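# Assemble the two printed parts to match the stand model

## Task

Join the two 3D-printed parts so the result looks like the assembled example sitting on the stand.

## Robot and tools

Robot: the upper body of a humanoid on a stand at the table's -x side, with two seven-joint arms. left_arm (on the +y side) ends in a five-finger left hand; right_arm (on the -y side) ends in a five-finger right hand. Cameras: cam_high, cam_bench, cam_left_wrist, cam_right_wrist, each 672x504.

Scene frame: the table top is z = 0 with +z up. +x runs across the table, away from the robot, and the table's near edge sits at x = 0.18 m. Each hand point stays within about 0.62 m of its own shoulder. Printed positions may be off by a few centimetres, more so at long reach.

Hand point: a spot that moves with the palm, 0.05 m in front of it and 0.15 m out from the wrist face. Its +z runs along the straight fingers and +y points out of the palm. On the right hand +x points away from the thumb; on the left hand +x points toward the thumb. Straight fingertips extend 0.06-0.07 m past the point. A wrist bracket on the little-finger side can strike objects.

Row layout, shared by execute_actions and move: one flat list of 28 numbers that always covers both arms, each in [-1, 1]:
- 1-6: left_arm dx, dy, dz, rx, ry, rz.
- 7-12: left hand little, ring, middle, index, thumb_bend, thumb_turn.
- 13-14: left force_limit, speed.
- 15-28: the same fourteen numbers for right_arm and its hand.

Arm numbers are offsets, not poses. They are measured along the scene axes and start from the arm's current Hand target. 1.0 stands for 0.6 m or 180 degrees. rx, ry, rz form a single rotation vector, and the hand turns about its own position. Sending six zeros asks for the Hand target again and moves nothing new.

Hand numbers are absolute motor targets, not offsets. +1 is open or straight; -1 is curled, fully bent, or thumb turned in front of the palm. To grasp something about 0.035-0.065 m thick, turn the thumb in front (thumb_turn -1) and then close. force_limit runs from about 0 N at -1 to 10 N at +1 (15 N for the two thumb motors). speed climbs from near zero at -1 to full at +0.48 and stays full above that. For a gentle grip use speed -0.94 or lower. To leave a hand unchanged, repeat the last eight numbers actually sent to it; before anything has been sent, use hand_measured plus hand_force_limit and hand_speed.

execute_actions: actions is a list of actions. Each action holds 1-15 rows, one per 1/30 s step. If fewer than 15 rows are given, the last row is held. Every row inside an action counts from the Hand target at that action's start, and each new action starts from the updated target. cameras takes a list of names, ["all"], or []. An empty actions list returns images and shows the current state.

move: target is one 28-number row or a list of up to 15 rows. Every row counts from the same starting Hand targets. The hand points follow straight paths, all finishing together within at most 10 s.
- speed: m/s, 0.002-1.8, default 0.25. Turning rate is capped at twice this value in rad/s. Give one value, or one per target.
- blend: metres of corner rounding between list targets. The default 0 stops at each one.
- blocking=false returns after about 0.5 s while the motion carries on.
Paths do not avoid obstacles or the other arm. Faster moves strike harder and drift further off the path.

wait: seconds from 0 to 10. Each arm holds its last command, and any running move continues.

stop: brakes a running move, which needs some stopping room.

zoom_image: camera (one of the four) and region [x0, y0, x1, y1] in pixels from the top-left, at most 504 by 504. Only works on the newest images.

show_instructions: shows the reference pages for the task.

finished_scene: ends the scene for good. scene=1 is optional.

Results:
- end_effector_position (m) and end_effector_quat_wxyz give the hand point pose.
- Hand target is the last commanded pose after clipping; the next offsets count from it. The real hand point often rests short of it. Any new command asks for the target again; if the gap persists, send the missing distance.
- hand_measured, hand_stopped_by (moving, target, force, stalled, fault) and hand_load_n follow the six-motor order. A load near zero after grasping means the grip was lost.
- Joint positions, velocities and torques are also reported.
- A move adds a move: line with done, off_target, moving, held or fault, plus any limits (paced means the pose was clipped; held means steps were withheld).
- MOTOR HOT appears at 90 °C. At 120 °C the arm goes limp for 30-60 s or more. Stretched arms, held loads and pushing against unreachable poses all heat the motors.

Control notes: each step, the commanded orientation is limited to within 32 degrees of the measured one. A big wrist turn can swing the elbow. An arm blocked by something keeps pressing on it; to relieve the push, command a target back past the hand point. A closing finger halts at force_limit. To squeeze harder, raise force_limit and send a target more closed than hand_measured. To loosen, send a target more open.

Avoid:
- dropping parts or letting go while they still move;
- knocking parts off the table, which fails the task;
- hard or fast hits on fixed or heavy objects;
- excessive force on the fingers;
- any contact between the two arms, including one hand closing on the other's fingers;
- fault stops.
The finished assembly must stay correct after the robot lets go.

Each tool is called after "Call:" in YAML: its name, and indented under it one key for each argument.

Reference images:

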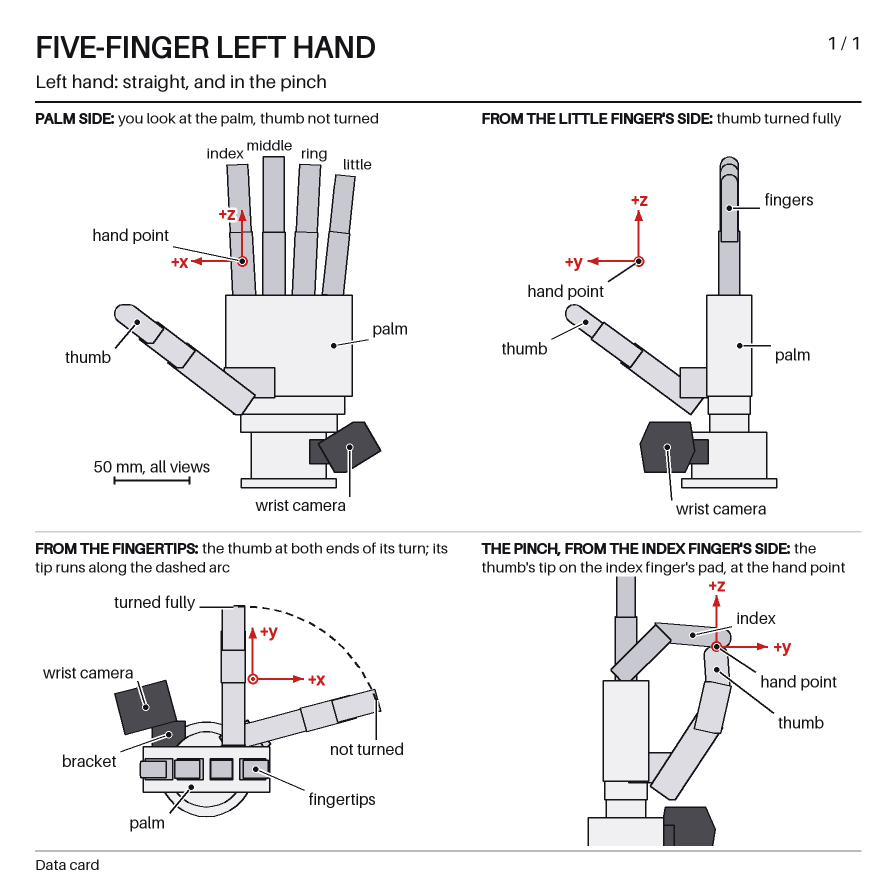

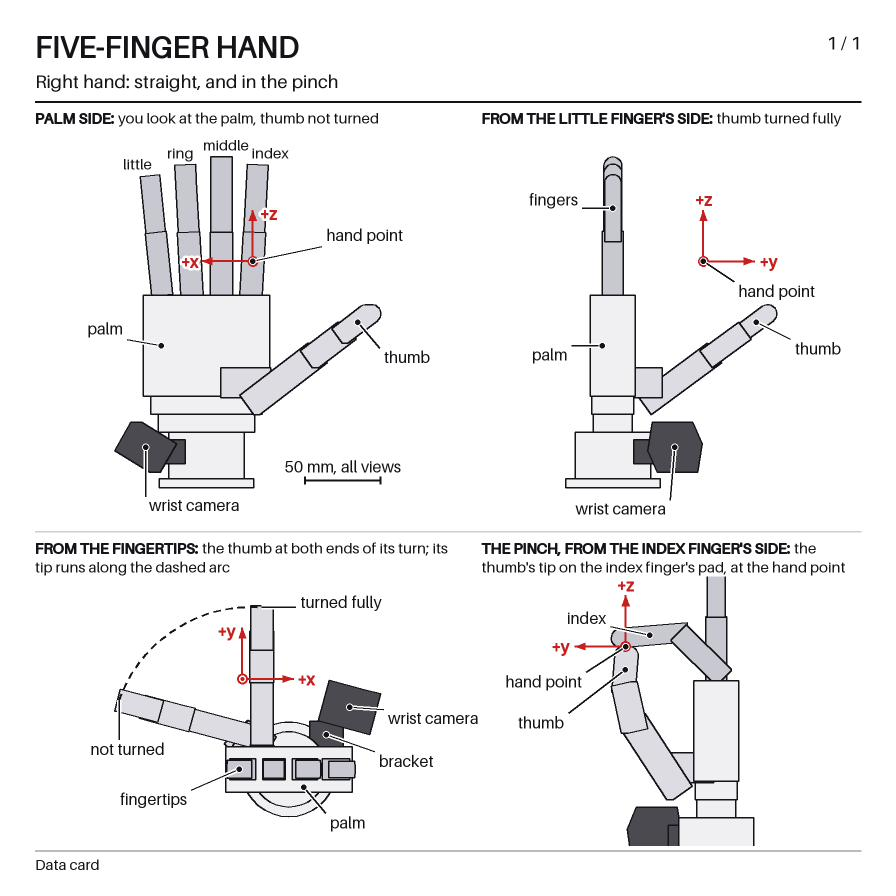

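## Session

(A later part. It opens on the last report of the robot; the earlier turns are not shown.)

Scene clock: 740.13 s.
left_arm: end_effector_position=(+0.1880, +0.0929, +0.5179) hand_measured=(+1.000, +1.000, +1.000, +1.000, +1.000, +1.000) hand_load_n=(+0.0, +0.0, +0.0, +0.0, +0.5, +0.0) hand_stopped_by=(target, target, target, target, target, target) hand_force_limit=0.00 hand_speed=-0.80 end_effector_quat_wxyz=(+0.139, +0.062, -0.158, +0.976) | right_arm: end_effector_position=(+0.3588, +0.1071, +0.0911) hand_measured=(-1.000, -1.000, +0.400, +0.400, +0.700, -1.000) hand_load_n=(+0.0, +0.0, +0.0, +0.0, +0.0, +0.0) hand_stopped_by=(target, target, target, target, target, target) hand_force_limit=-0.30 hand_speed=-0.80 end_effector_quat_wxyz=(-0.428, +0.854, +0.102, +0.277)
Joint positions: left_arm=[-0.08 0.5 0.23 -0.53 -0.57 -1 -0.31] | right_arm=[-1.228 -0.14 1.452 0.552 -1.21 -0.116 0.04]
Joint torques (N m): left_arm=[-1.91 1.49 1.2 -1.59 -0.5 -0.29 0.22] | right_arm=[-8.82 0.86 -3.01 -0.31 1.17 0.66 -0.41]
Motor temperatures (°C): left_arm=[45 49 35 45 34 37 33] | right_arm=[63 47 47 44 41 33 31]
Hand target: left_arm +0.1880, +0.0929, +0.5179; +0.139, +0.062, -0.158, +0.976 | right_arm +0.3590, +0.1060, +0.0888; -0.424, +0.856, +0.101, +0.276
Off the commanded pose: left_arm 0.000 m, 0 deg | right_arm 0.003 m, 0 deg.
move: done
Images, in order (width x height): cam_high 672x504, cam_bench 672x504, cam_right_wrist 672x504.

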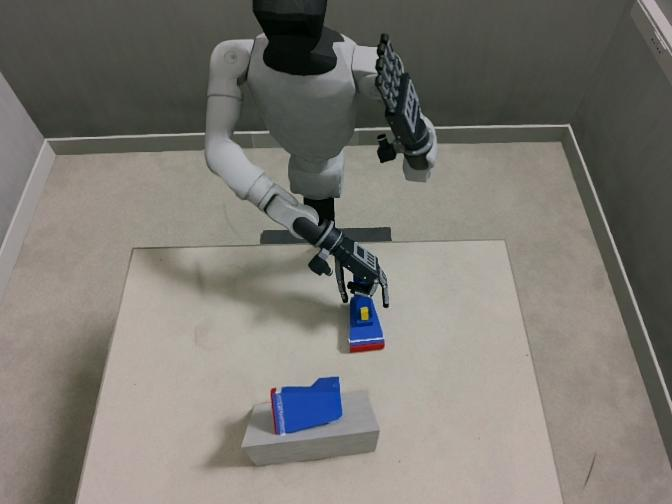

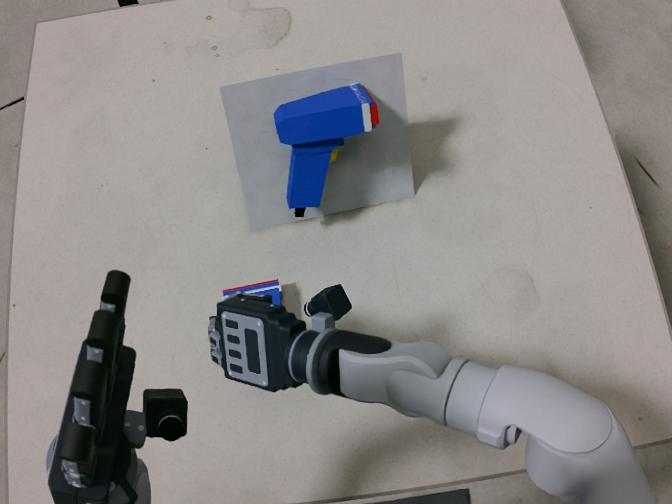

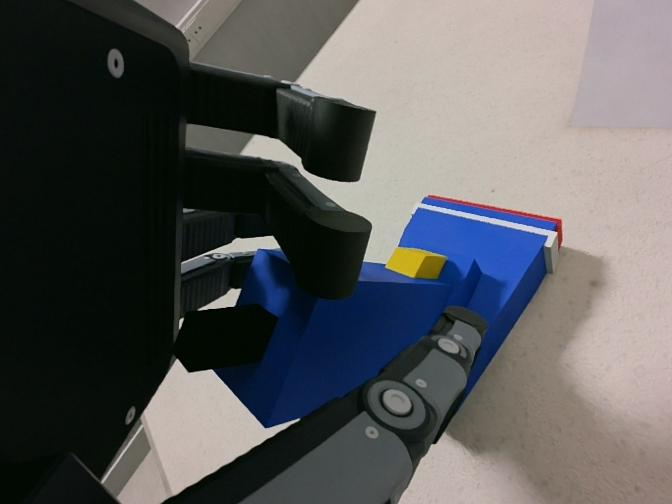

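Call:
move:
  target:
    - [0,0,0,0,0,0,1,1,1,1,1,1,0,-0.8,0,0,0.12,0,0,0,-1,-1,0.7,0.7,0.8,-1,-0.3,-0.8]
    - [0,0,0,0,0,0,1,1,1,1,1,1,0,-0.8,-0.03,-0.3,0.16,0,0,0,-1,-1,0.7,0.7,0.8,-1,-0.3,-0.8]
  cameras: ["cam_high","cam_right_wrist","cam_bench"]
  speed: 0.1

Call:
zoom_image:
  camera: "cam_high"
  region: [310, 260, 410, 360]

Call:
zoom_image:
  camera: "cam_bench"
  region: [200, 250, 340, 390]

Scene clock: 758.97 s.
left_arm: end_effector_position=(+0.1880, +0.0929, +0.5179) hand_measured=(+1.000, +1.000, +1.000, +1.000, +1.000, +1.000) hand_load_n=(+0.0, +0.0, +0.0, +0.0, +0.0, +0.0) hand_stopped_by=(target, target, target, target, target, target) hand_force_limit=0.00 hand_speed=-0.80 end_effector_quat_wxyz=(+0.139, +0.062, -0.158, +0.976) | right_arm: end_effector_position=(+0.3442, -0.0717, +0.1895) hand_measured=(-1.000, -1.000, +0.700, +0.700, +0.800, -1.000) hand_load_n=(+0.0, +0.0, +0.0, +0.0, +0.0, +0.0) hand_stopped_by=(target, target, target, target, target, target) hand_force_limit=-0.30 hand_speed=-0.80 end_effector_quat_wxyz=(-0.426, +0.854, +0.103, +0.281)
Joint positions: left_arm=[-0.08 0.5 0.23 -0.53 -0.57 -1 -0.31] | right_arm=[-1.295 -1.155 1.307 -0.175 -1.04 -0.4 -0.117]
Joint torques (N m): left_arm=[-1.91 1.49 1.2 -1.58 -0.51 -0.29 0.22] | right_arm=[-6.99 -2.18 -3.75 -0.41 1.13 0.79 -0.54]
Motor temperatures (°C): left_arm=[45 49 35 45 34 37 33] | right_arm=[67 47 48 44 41 33 31]
Hand target: left_arm +0.1880, +0.0929, +0.5179; +0.139, +0.062, -0.158, +0.976 | right_arm +0.3410, -0.0740, +0.1848; -0.424, +0.856, +0.101, +0.276
Off the commanded pose: left_arm 0.000 m, 0 deg | right_arm 0.006 m, 1 deg.
move: off_target (right_arm)
Images, in order (width x height): cam_high 672x504, cam_bench 672x504, cam_right_wrist 672x504.

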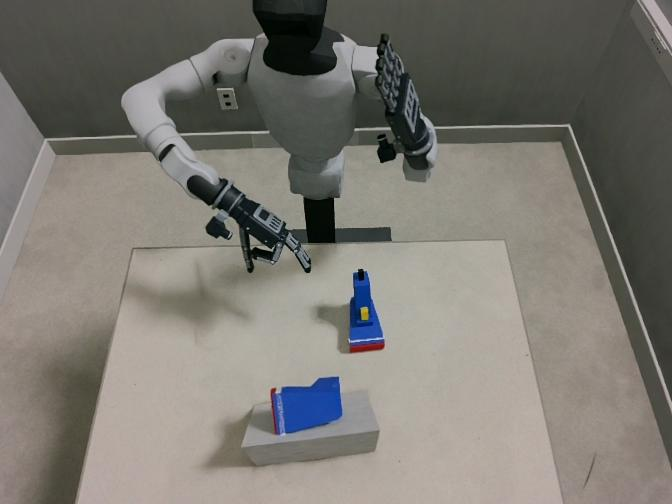

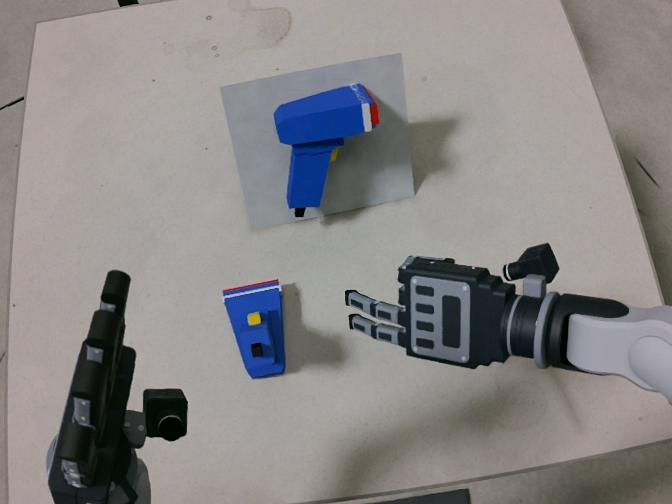

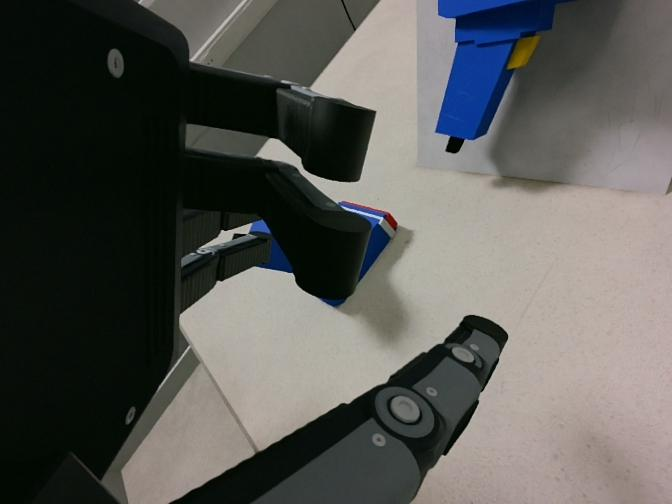

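Scaled by 5.040 from the camera's 672x504 image, which has a finer 960x720 frame.

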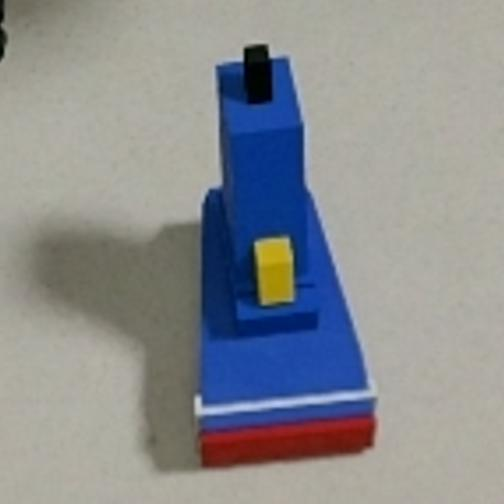

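Scaled by 3.600 from the camera's 672x504 image, which has a finer 960x720 frame.

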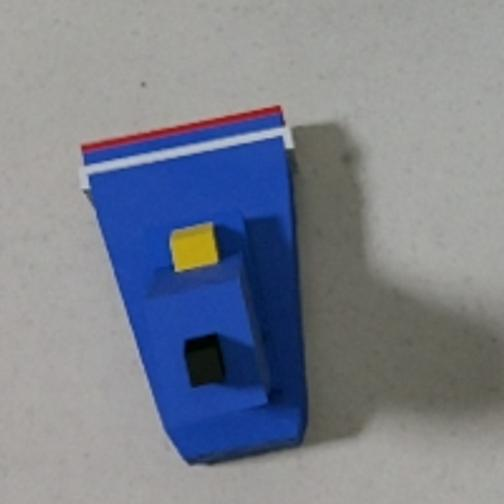

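Call:
move:
  target: [0,0,0,0,0,0,1,1,1,1,1,1,0,-0.8,0.03,0.06,-0.1,0,0,0,1,1,1,1,1,1,-0.3,0]
  cameras: ["cam_right_wrist","cam_high"]
  speed: 0.15

Call:
zoom_image:
  camera: "cam_right_wrist"
  region: [200, 100, 500, 350]

Scene clock: 795.00 s.
left_arm: end_effector_position=(+0.1880, +0.0929, +0.5179) hand_measured=(+1.000, +1.000, +1.000, +1.000, +1.000, +1.000) hand_load_n=(+0.0, +0.0, +0.0, +0.0, +0.0, +0.0) hand_stopped_by=(target, target, target, target, target, target) hand_force_limit=0.00 hand_speed=-0.80 end_effector_quat_wxyz=(+0.139, +0.062, -0.158, +0.976) | right_arm: end_effector_position=(+0.3618, -0.0370, +0.1301) hand_measured=(+1.000, +1.000, +1.000, +1.000, +1.000, +1.000) hand_load_n=(+0.0, +0.0, +0.0, +0.0, +0.0, +0.0) hand_stopped_by=(target, target, target, target, target, target) hand_force_limit=-0.30 hand_speed=0.00 end_effector_quat_wxyz=(-0.426, +0.854, +0.102, +0.280)
Joint positions: left_arm=[-0.08 0.5 0.23 -0.53 -0.57 -1 -0.31] | right_arm=[-1.227 -0.839 1.403 0.09 -1.173 -0.266 -0.148]
Joint torques (N m): left_arm=[-1.92 1.49 1.2 -1.58 -0.5 -0.29 0.23] | right_arm=[-7.78 -1.06 -3.52 -0.33 1.16 0.91 -0.58]
Motor temperatures (°C): left_arm=[45 50 35 45 34 37 33] | right_arm=[64 49 49 44 41 33 31]
Hand target: left_arm +0.1880, +0.0929, +0.5179; +0.139, +0.062, -0.158, +0.976 | right_arm +0.3590, -0.0380, +0.1248; -0.424, +0.856, +0.101, +0.276
Off the commanded pose: left_arm 0.000 m, 0 deg | right_arm 0.006 m, 1 deg.
move: off_target (right_arm)
Images, in order (width x height): cam_high 672x504, cam_right_wrist 672x504.

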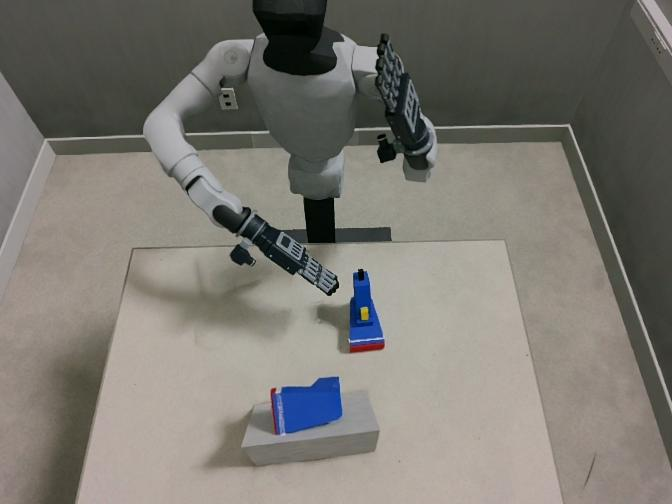

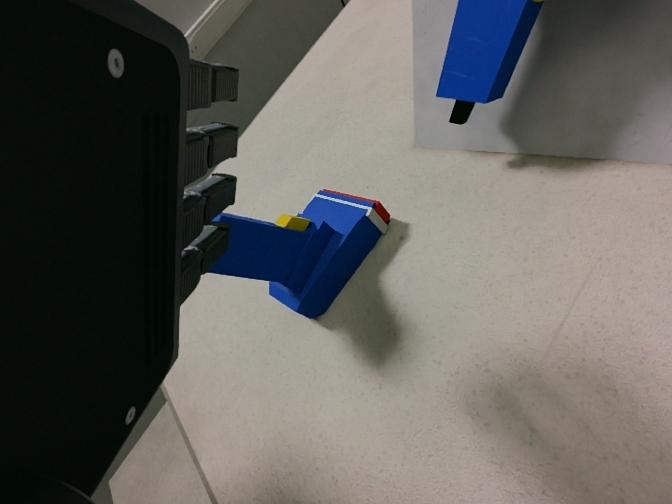

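Scaled by 1.680 from the camera's 672x504 image, which has a finer 960x720 frame.

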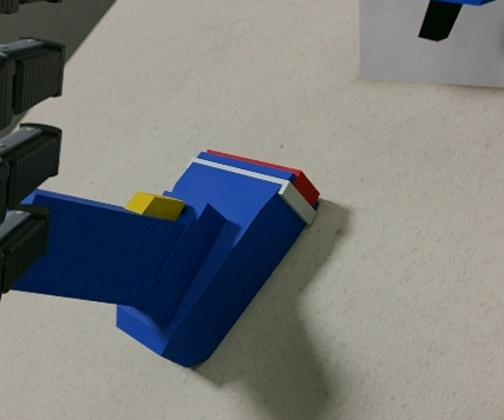

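Call:
zoom_image:
  camera: "cam_right_wrist"
  region: [240, 170, 400, 330]

Scaled by 3.150 from the camera's 672x504 image, which has a finer 960x720 frame.

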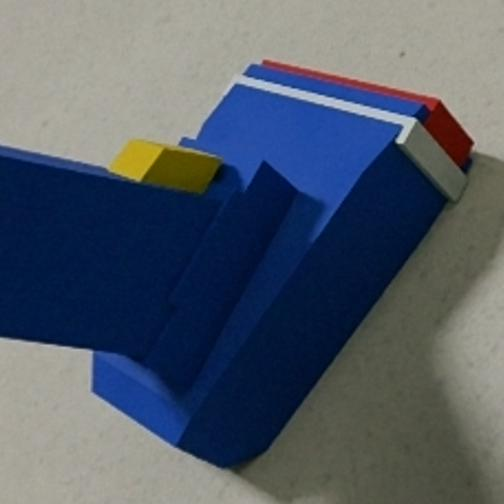

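Call:
move:
  target:
    - [0,0,0,0,0,0,1,1,1,1,1,1,0,-0.8,0,-0.03,0.1,0.14,0,0,1,1,1,1,1,1,-0.3,0]
    - [0,0,0,0,0,0,1,1,1,1,1,1,0,-0.8,-0.07,0.335,0.1,0.14,0,0,1,1,1,1,1,1,-0.3,0]
  cameras: ["cam_right_wrist","cam_high","cam_bench"]
  speed: 0.15

Call:
zoom_image:
  camera: "cam_high"
  region: [300, 220, 430, 350]

Scene clock: 813.13 s.
left_arm: end_effector_position=(+0.1880, +0.0929, +0.5179) hand_measured=(+1.000, +1.000, +1.000, +1.000, +1.000, +1.000) hand_load_n=(+0.0, +0.0, -0.5, +0.0, +0.0, +0.0) hand_stopped_by=(target, target, target, target, target, target) hand_force_limit=0.00 hand_speed=-0.80 end_effector_quat_wxyz=(+0.139, +0.062, -0.158, +0.976) | right_arm: end_effector_position=(+0.3148, +0.1643, +0.1863) hand_measured=(+1.000, +1.000, +1.000, +1.000, +1.000, +1.000) hand_load_n=(+0.0, +0.0, +0.0, +0.0, +0.0, +0.0) hand_stopped_by=(target, target, target, target, target, target) hand_force_limit=-0.30 hand_speed=0.00 end_effector_quat_wxyz=(-0.605, +0.742, +0.035, +0.288)
Joint positions: left_arm=[-0.08 0.5 0.23 -0.53 -0.57 -1 -0.31] | right_arm=[-1.157 -0.263 1.454 0.066 -1.101 0.22 -0.012]
Joint torques (N m): left_arm=[-1.92 1.49 1.2 -1.57 -0.5 -0.29 0.22] | right_arm=[-8.22 0.74 -3.64 -1.28 0.62 0.73 -0.58]
Motor temperatures (°C): left_arm=[45 50 35 45 34 37 33] | right_arm=[64 48 49 44 41 33 31]
Hand target: left_arm +0.1880, +0.0929, +0.5179; +0.139, +0.062, -0.158, +0.976 | right_arm +0.3170, +0.1630, +0.1848; -0.601, +0.743, +0.038, +0.291
Off the commanded pose: left_arm 0.000 m, 0 deg | right_arm 0.003 m, 1 deg.
move: done
Images, in order (width x height): cam_high 672x504, cam_bench 672x504, cam_right_wrist 672x504.

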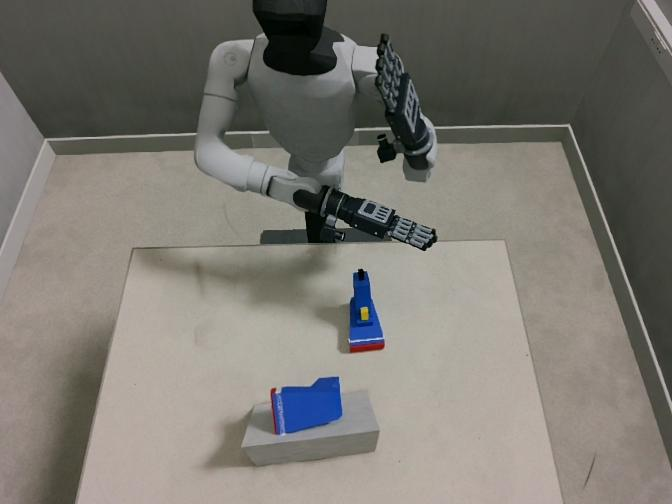

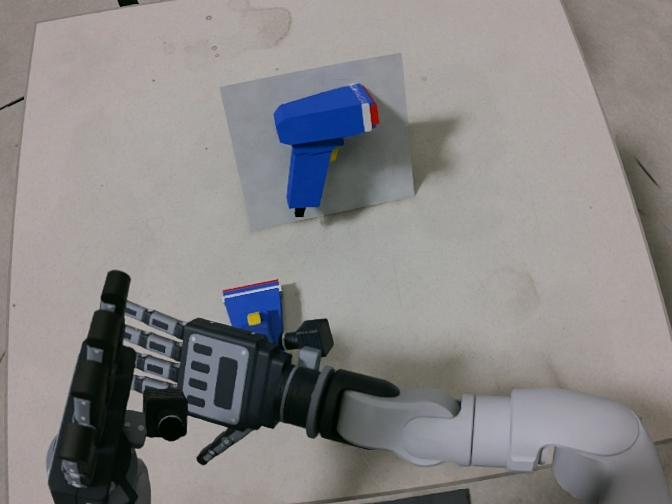

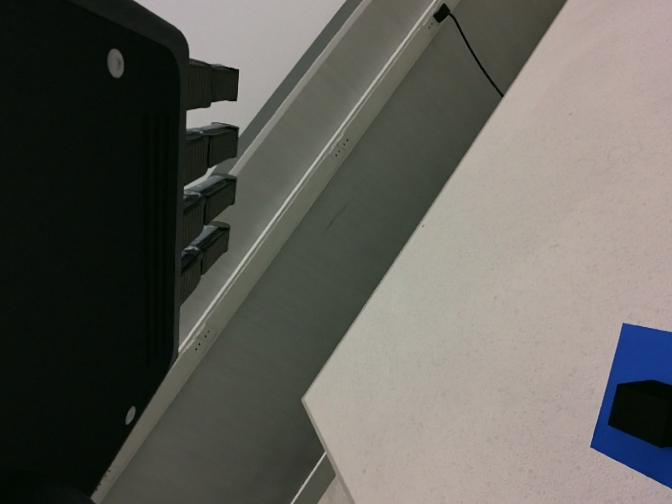

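Scaled by 3.877 from the camera's 672x504 image, which has a finer 960x720 frame.

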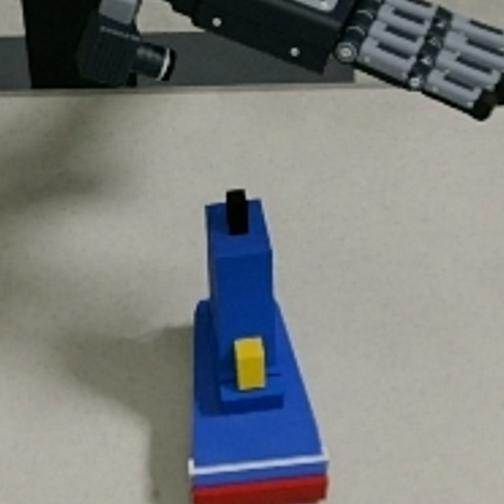

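Call:
move:
  target:
    - [0,0,0,0,0,0,1,1,1,1,1,1,0,-0.8,0.058,-0.01,0,0,0,0,1,1,1,1,1,1,-0.3,0]
    - [0,0,0,0,0,0,1,1,1,1,1,1,0,-0.8,0.058,-0.01,-0.1,0,0,0,1,1,1,1,1,1,-0.3,0]
  cameras: ["cam_right_wrist","cam_high","cam_bench"]
  speed: 0.08

Call:
zoom_image:
  camera: "cam_high"
  region: [300, 220, 430, 350]

Scene clock: 829.10 s.
left_arm: end_effector_position=(+0.1880, +0.0929, +0.5179) hand_measured=(+1.000, +1.000, +1.000, +1.000, +1.000, +1.000) hand_load_n=(+0.0, +0.0, +0.0, +0.0, +0.0, +0.0) hand_stopped_by=(target, target, target, target, target, target) hand_force_limit=0.00 hand_speed=-0.80 end_effector_quat_wxyz=(+0.139, +0.062, -0.158, +0.976) | right_arm: end_effector_position=(+0.3548, +0.1576, +0.1296) hand_measured=(+1.000, +1.000, +1.000, +1.000, +1.000, +1.000) hand_load_n=(+0.0, +0.0, +0.0, +0.0, +0.0, +0.0) hand_stopped_by=(target, target, target, target, target, target) hand_force_limit=-0.30 hand_speed=0.00 end_effector_quat_wxyz=(-0.602, +0.741, +0.041, +0.296)
Joint positions: left_arm=[-0.08 0.5 0.23 -0.53 -0.57 -1 -0.31] | right_arm=[-1.15 -0.073 1.501 0.675 -1.067 0.078 -0.409]
Joint torques (N m): left_arm=[-1.91 1.5 1.2 -1.57 -0.51 -0.29 0.22] | right_arm=[-7.6 1.07 -2.6 -0.74 1.15 0.56 -0.72]
Motor temperatures (°C): left_arm=[45 50 35 45 34 37 33] | right_arm=[67 48 49 44 41 33 31]
Hand target: left_arm +0.1880, +0.0929, +0.5179; +0.139, +0.062, -0.158, +0.976 | right_arm +0.3518, +0.1570, +0.1248; -0.601, +0.743, +0.038, +0.291
Off the commanded pose: left_arm 0.000 m, 0 deg | right_arm 0.006 m, 1 deg.
move: off_target (right_arm)
Images, in order (width x height): cam_high 672x504, cam_bench 672x504, cam_right_wrist 672x504.

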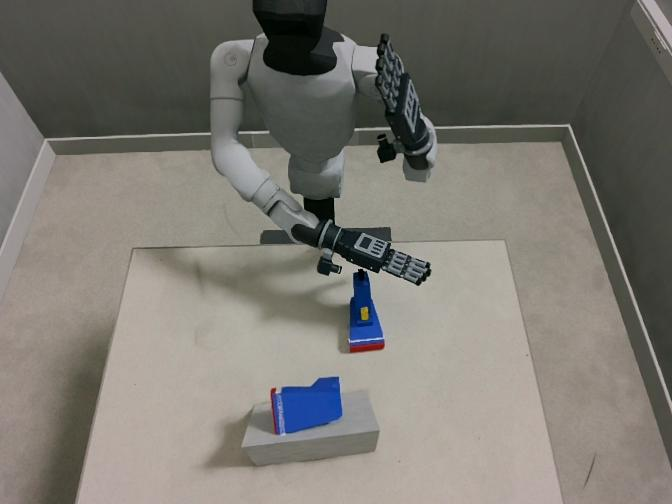

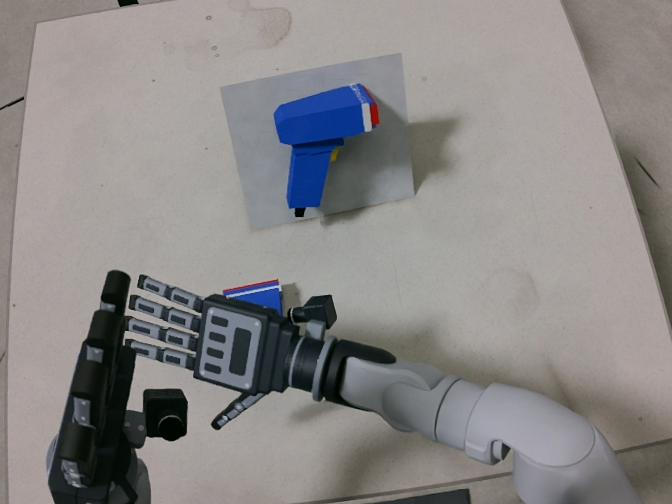

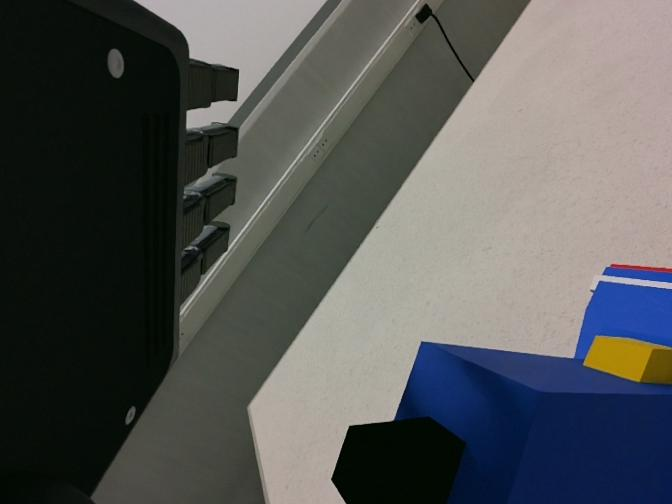

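Scaled by 3.877 from the camera's 672x504 image, which has a finer 960x720 frame.

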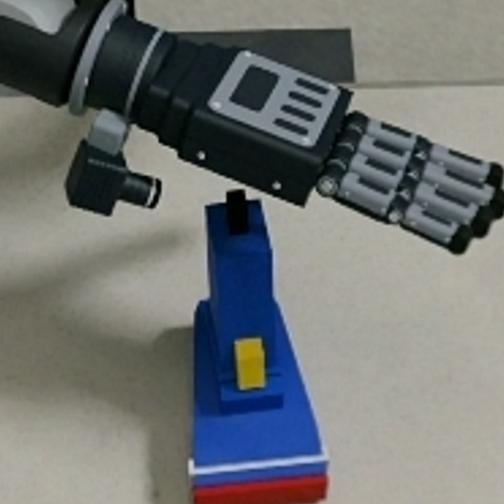

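Call:
move:
  target:
    - [0,0,0,0,0,0,1,1,1,1,1,1,0,-0.8,0.025,-0.02,0,0,0,0,1,1,1,1,1,1,-0.3,0]
    - [0,0,0,0,0,0,1,1,1,1,1,1,0,-0.8,0.025,-0.02,-0.045,0,0,0,1,1,1,1,1,1,-0.3,0]
  cameras: ["cam_right_wrist","cam_high"]
  speed: 0.05

Call:
zoom_image:
  camera: "cam_high"
  region: [300, 220, 430, 350]

Scene clock: 840.27 s.
left_arm: end_effector_position=(+0.1880, +0.0929, +0.5179) hand_measured=(+1.000, +1.000, +1.000, +1.000, +1.000, +1.000) hand_load_n=(+0.0, +0.0, +0.0, +0.0, +0.0, +0.0) hand_stopped_by=(target, target, target, target, target, target) hand_force_limit=0.00 hand_speed=-0.80 end_effector_quat_wxyz=(+0.139, +0.062, -0.158, +0.976) | right_arm: end_effector_position=(+0.3688, +0.1419, +0.1004) hand_measured=(+1.000, +1.000, +1.000, +1.000, +1.000, +1.000) hand_load_n=(+0.0, +0.0, +0.0, +0.0, +0.0, +0.0) hand_stopped_by=(target, target, target, target, target, target) hand_force_limit=-0.30 hand_speed=0.00 end_effector_quat_wxyz=(-0.577, +0.756, +0.032, +0.308)
Joint positions: left_arm=[-0.08 0.5 0.23 -0.53 -0.57 -1 -0.31] | right_arm=[-1.15 0.013 1.586 0.922 -0.999 0.07 -0.516]
Joint torques (N m): left_arm=[-1.91 1.49 1.2 -1.58 -0.49 -0.29 0.22] | right_arm=[-8.13 1 -2.26 -1.97 1.33 0.75 -0.55]
Motor temperatures (°C): left_arm=[45 50 35 45 34 37 33] | right_arm=[66 47 48 44 41 33 31]
Hand target: left_arm +0.1880, +0.0929, +0.5179; +0.139, +0.062, -0.158, +0.976 | right_arm +0.3668, +0.1450, +0.0978; -0.601, +0.743, +0.038, +0.291
Off the commanded pose: left_arm 0.000 m, 0 deg | right_arm 0.004 m, 4 deg.
joint sent to its limit (right arm) — joint 2 (shoulder roll), upper limit. The joint targets are off in orientation, not in position.
move: off_target (right_arm)
Images, in order (width x height): cam_high 672x504, cam_right_wrist 672x504.

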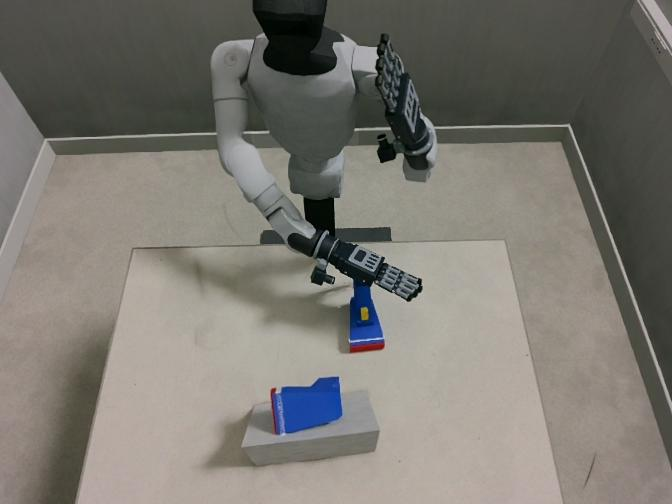

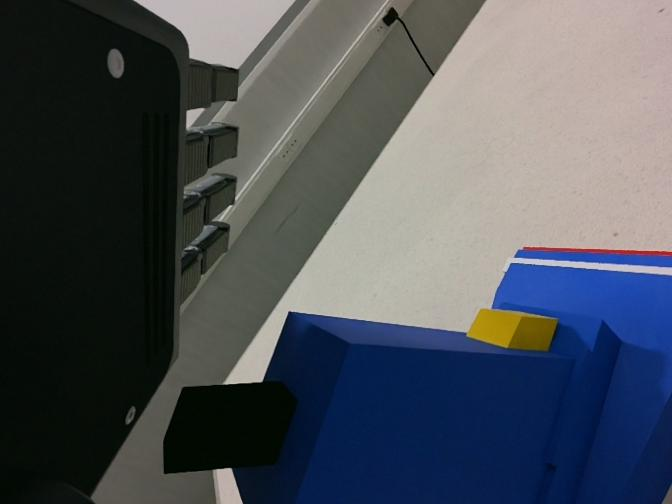

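Scaled by 3.877 from the camera's 672x504 image, which has a finer 960x720 frame.

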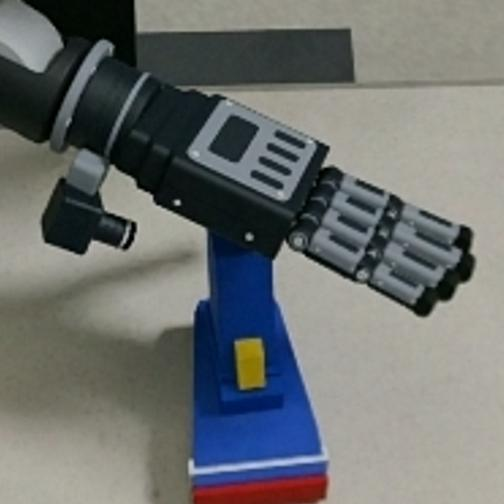

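Call:
move:
  target: [0,0,0,0,0,0,1,1,1,1,1,1,0,-0.8,0.0,0,-0.035,0,0,0,1,1,1,1,1,1,-0.3,0]
  cameras: ["cam_right_wrist","cam_high"]
  speed: 0.03

Call:
zoom_image:
  camera: "cam_high"
  region: [300, 220, 430, 350]

Scene clock: 849.13 s.
left_arm: end_effector_position=(+0.1880, +0.0929, +0.5179) hand_measured=(+1.000, +1.000, +1.000, +1.000, +1.000, +1.000) hand_load_n=(+0.0, +0.0, +0.0, +0.0, +0.0, +0.0) hand_stopped_by=(target, target, target, target, target, target) hand_force_limit=0.00 hand_speed=-0.80 end_effector_quat_wxyz=(+0.139, +0.062, -0.158, +0.976) | right_arm: end_effector_position=(+0.3670, +0.1361, +0.0871) hand_measured=(+1.000, +1.000, +1.000, +1.000, +1.000, +1.000) hand_load_n=(+0.0, +0.0, +0.0, +0.0, +0.0, +0.0) hand_stopped_by=(target, target, target, target, target, target) hand_force_limit=-0.30 hand_speed=0.00 end_effector_quat_wxyz=(-0.547, +0.774, +0.023, +0.317)
Joint positions: left_arm=[-0.08 0.5 0.23 -0.53 -0.57 -1 -0.31] | right_arm=[-1.132 0.013 1.618 0.881 -0.999 0.134 -0.425]
Joint torques (N m): left_arm=[-1.91 1.49 1.19 -1.58 -0.5 -0.29 0.22] | right_arm=[-7.04 1.17 -2.24 -1.85 1.07 0.79 -0.54]
Motor temperatures (°C): left_arm=[45 50 35 45 34 37 33] | right_arm=[67 47 47 44 41 33 31]
Hand target: left_arm +0.1880, +0.0929, +0.5179; +0.139, +0.062, -0.158, +0.976 | right_arm +0.3668, +0.1450, +0.0768; -0.601, +0.743, +0.038, +0.291
Off the commanded pose: left_arm 0.000 m, 0 deg | right_arm 0.014 m, 8 deg.
joint sent to its limit (right arm) — joint 2 (shoulder roll), upper limit. The joint targets are off in position and orientation.
move: off_target (right_arm)
Images, in order (width x height): cam_high 672x504, cam_right_wrist 672x504.

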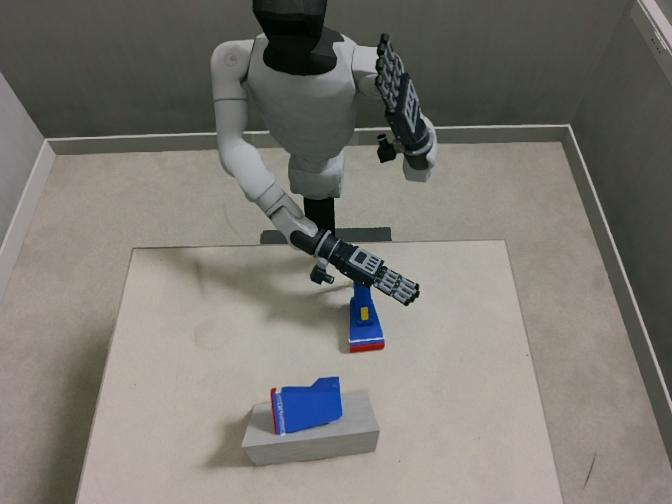

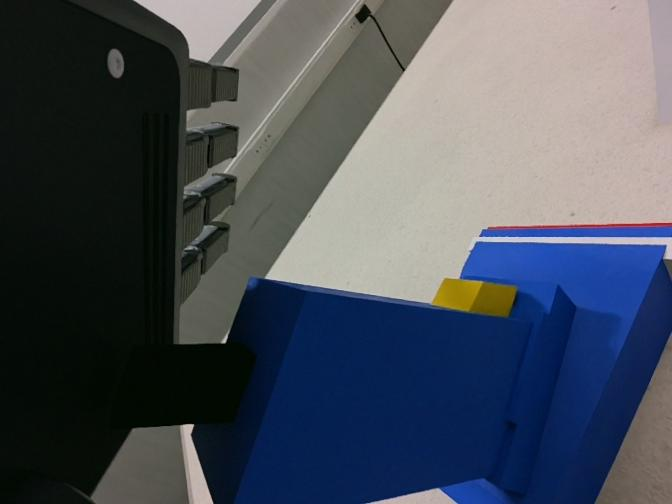

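Scaled by 3.877 from the camera's 672x504 image, which has a finer 960x720 frame.

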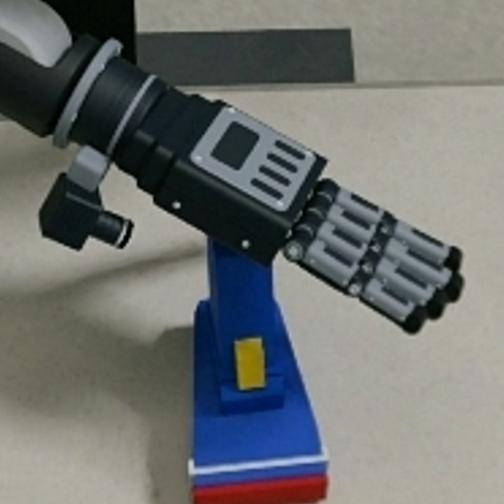

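Call:
move:
  target: [0,0,0,0,0,0,1,1,1,1,1,1,0,-0.8,0.0,-0.015,-0.025,-0.03,0,0,1,1,1,1,1,1,-0.3,0]
  cameras: ["cam_right_wrist","cam_high"]
  speed: 0.03

Call:
zoom_image:
  camera: "cam_high"
  region: [300, 220, 430, 350]

Scene clock: 855.70 s.
left_arm: end_effector_position=(+0.1880, +0.0929, +0.5179) hand_measured=(+1.000, +1.000, +1.000, +1.000, +1.000, +1.000) hand_load_n=(+0.0, +0.0, +0.0, +0.0, +0.0, +0.0) hand_stopped_by=(target, target, target, target, target, target) hand_force_limit=0.00 hand_speed=-0.80 end_effector_quat_wxyz=(+0.139, +0.062, -0.158, +0.976) | right_arm: end_effector_position=(+0.3643, +0.1346, +0.0827) hand_measured=(+1.000, +1.000, +1.000, +1.000, +1.000, +1.000) hand_load_n=(+0.0, +0.0, +0.0, +0.0, +0.0, +0.0) hand_stopped_by=(target, target, target, target, target, target) hand_force_limit=-0.30 hand_speed=0.00 end_effector_quat_wxyz=(-0.541, +0.778, +0.044, +0.315)
Joint positions: left_arm=[-0.08 0.5 0.23 -0.53 -0.57 -1 -0.31] | right_arm=[-1.132 0.016 1.627 0.899 -1.032 0.118 -0.435]
Joint torques (N m): left_arm=[-1.92 1.48 1.2 -1.58 -0.51 -0.29 0.22] | right_arm=[-6.2 0.7 -1.67 0.55 1.09 0.42 -0.21]
Motor temperatures (°C): left_arm=[45 50 35 45 34 37 33] | right_arm=[66 47 47 44 41 33 31]
Hand target: left_arm +0.1880, +0.0929, +0.5179; +0.139, +0.062, -0.158, +0.976 | right_arm +0.3668, +0.1360, +0.0618; -0.565, +0.771, +0.052, +0.289
Off the commanded pose: left_arm 0.000 m, 0 deg | right_arm 0.021 m, 4 deg.
joint read past its limit (right arm) — joint 2 (shoulder roll), upper limit.
joint sent to its limit (right arm) — joint 2 (shoulder roll), upper limit. The joint targets are off in position and orientation.
move: off_target (right_arm)
Images, in order (width x height): cam_high 672x504, cam_right_wrist 672x504.

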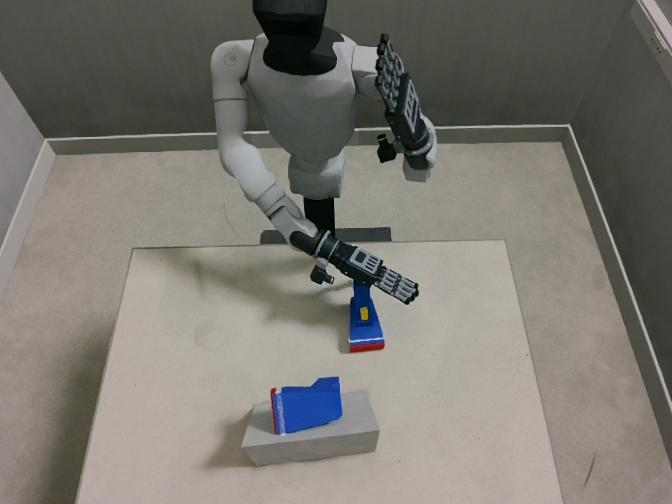

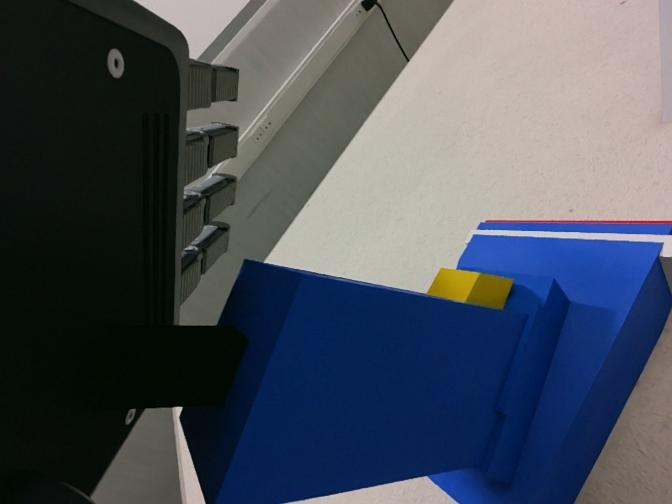

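Scaled by 3.877 from the camera's 672x504 image, which has a finer 960x720 frame.

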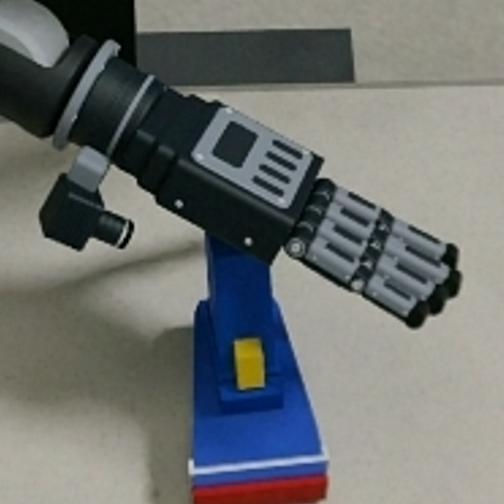

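Call:
move:
  target:
    - [0,0,0,0,0,0,1,1,1,1,1,1,0,-0.8,0.0,0,0.03,0,0,0,1,1,1,1,1,1,-0.3,0]
    - [0,0,0,0,0,0,1,1,1,1,1,1,0,-0.8,0.0,0,0.22,0,0,0,1,1,1,1,1,1,-0.3,0]
    - [0,0,0,0,0,0,1,1,1,1,1,1,0,-0.8,-0.03,-0.37,0.24,0,0,0,1,1,1,1,1,1,-0.3,0]
  cameras: ["cam_bench","cam_high"]
  speed: 0.12

Call:
zoom_image:
  camera: "cam_high"
  region: [310, 260, 410, 360]

Call:
zoom_image:
  camera: "cam_bench"
  region: [200, 260, 320, 400]

Scene clock: 869.27 s.
left_arm: end_effector_position=(+0.1880, +0.0929, +0.5179) hand_measured=(+1.000, +1.000, +1.000, +1.000, +1.000, +1.000) hand_load_n=(+0.0, +0.0, +0.0, +0.0, +0.0, +0.0) hand_stopped_by=(target, target, target, target, target, target) hand_force_limit=0.00 hand_speed=-0.80 end_effector_quat_wxyz=(+0.139, +0.062, -0.158, +0.976) | right_arm: end_effector_position=(+0.3507, -0.0831, +0.2104) hand_measured=(+1.000, +1.000, +1.000, +1.000, +1.000, +1.000) hand_load_n=(+0.0, +0.0, +0.0, +0.0, +0.0, +0.0) hand_stopped_by=(target, target, target, target, target, target) hand_force_limit=-0.30 hand_speed=0.00 end_effector_quat_wxyz=(-0.568, +0.767, +0.054, +0.293)
Joint positions: left_arm=[-0.08 0.5 0.23 -0.53 -0.57 -1 -0.31] | right_arm=[-1.298 -1.207 1.483 0.071 -0.976 -0.336 -0.707]
Joint torques (N m): left_arm=[-1.91 1.49 1.19 -1.58 -0.5 -0.29 0.22] | right_arm=[-7.19 -2.37 -3.54 0.27 1.24 0.57 -0.66]
Motor temperatures (°C): left_arm=[45 50 35 45 34 37 33] | right_arm=[65 47 47 44 41 33 31]
Hand target: left_arm +0.1880, +0.0929, +0.5179; +0.139, +0.062, -0.158, +0.976 | right_arm +0.3488, -0.0860, +0.2058; -0.565, +0.771, +0.052, +0.289
Off the commanded pose: left_arm 0.000 m, 0 deg | right_arm 0.006 m, 1 deg.
move: off_target (right_arm)
Images, in order (width x height): cam_high 672x504, cam_bench 672x504.

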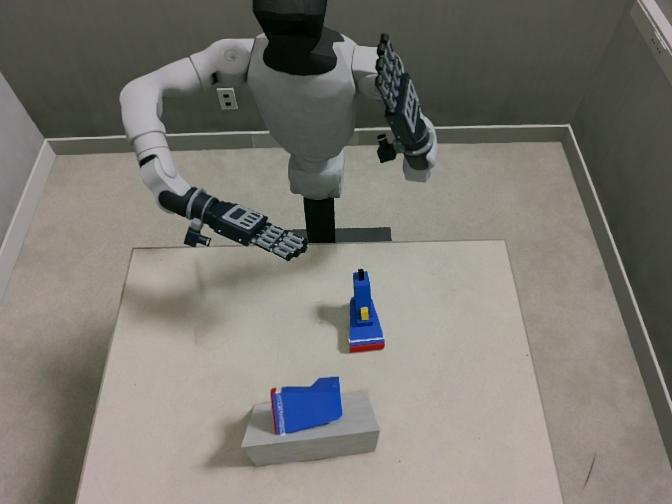

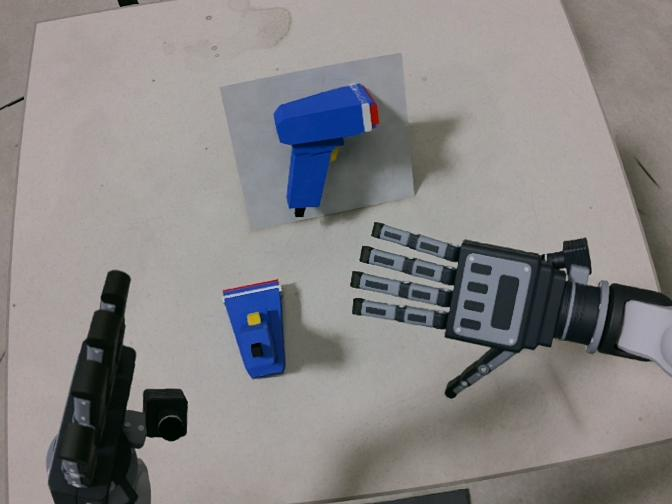

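Scaled by 5.040 from the camera's 672x504 image, which has a finer 960x720 frame.

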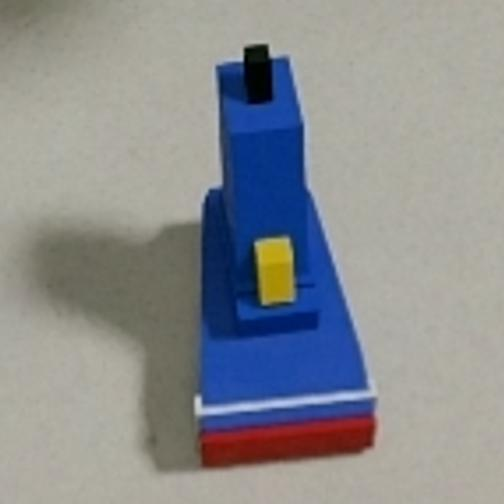

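Scaled by 3.600 from the camera's 672x504 image, which has a finer 960x720 frame.

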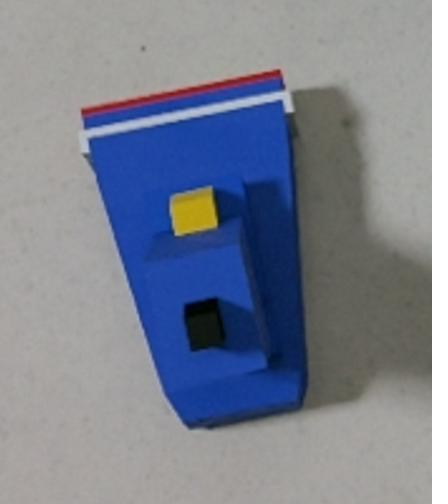

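Call:
finished_scene:

The scene is finished: the task was done.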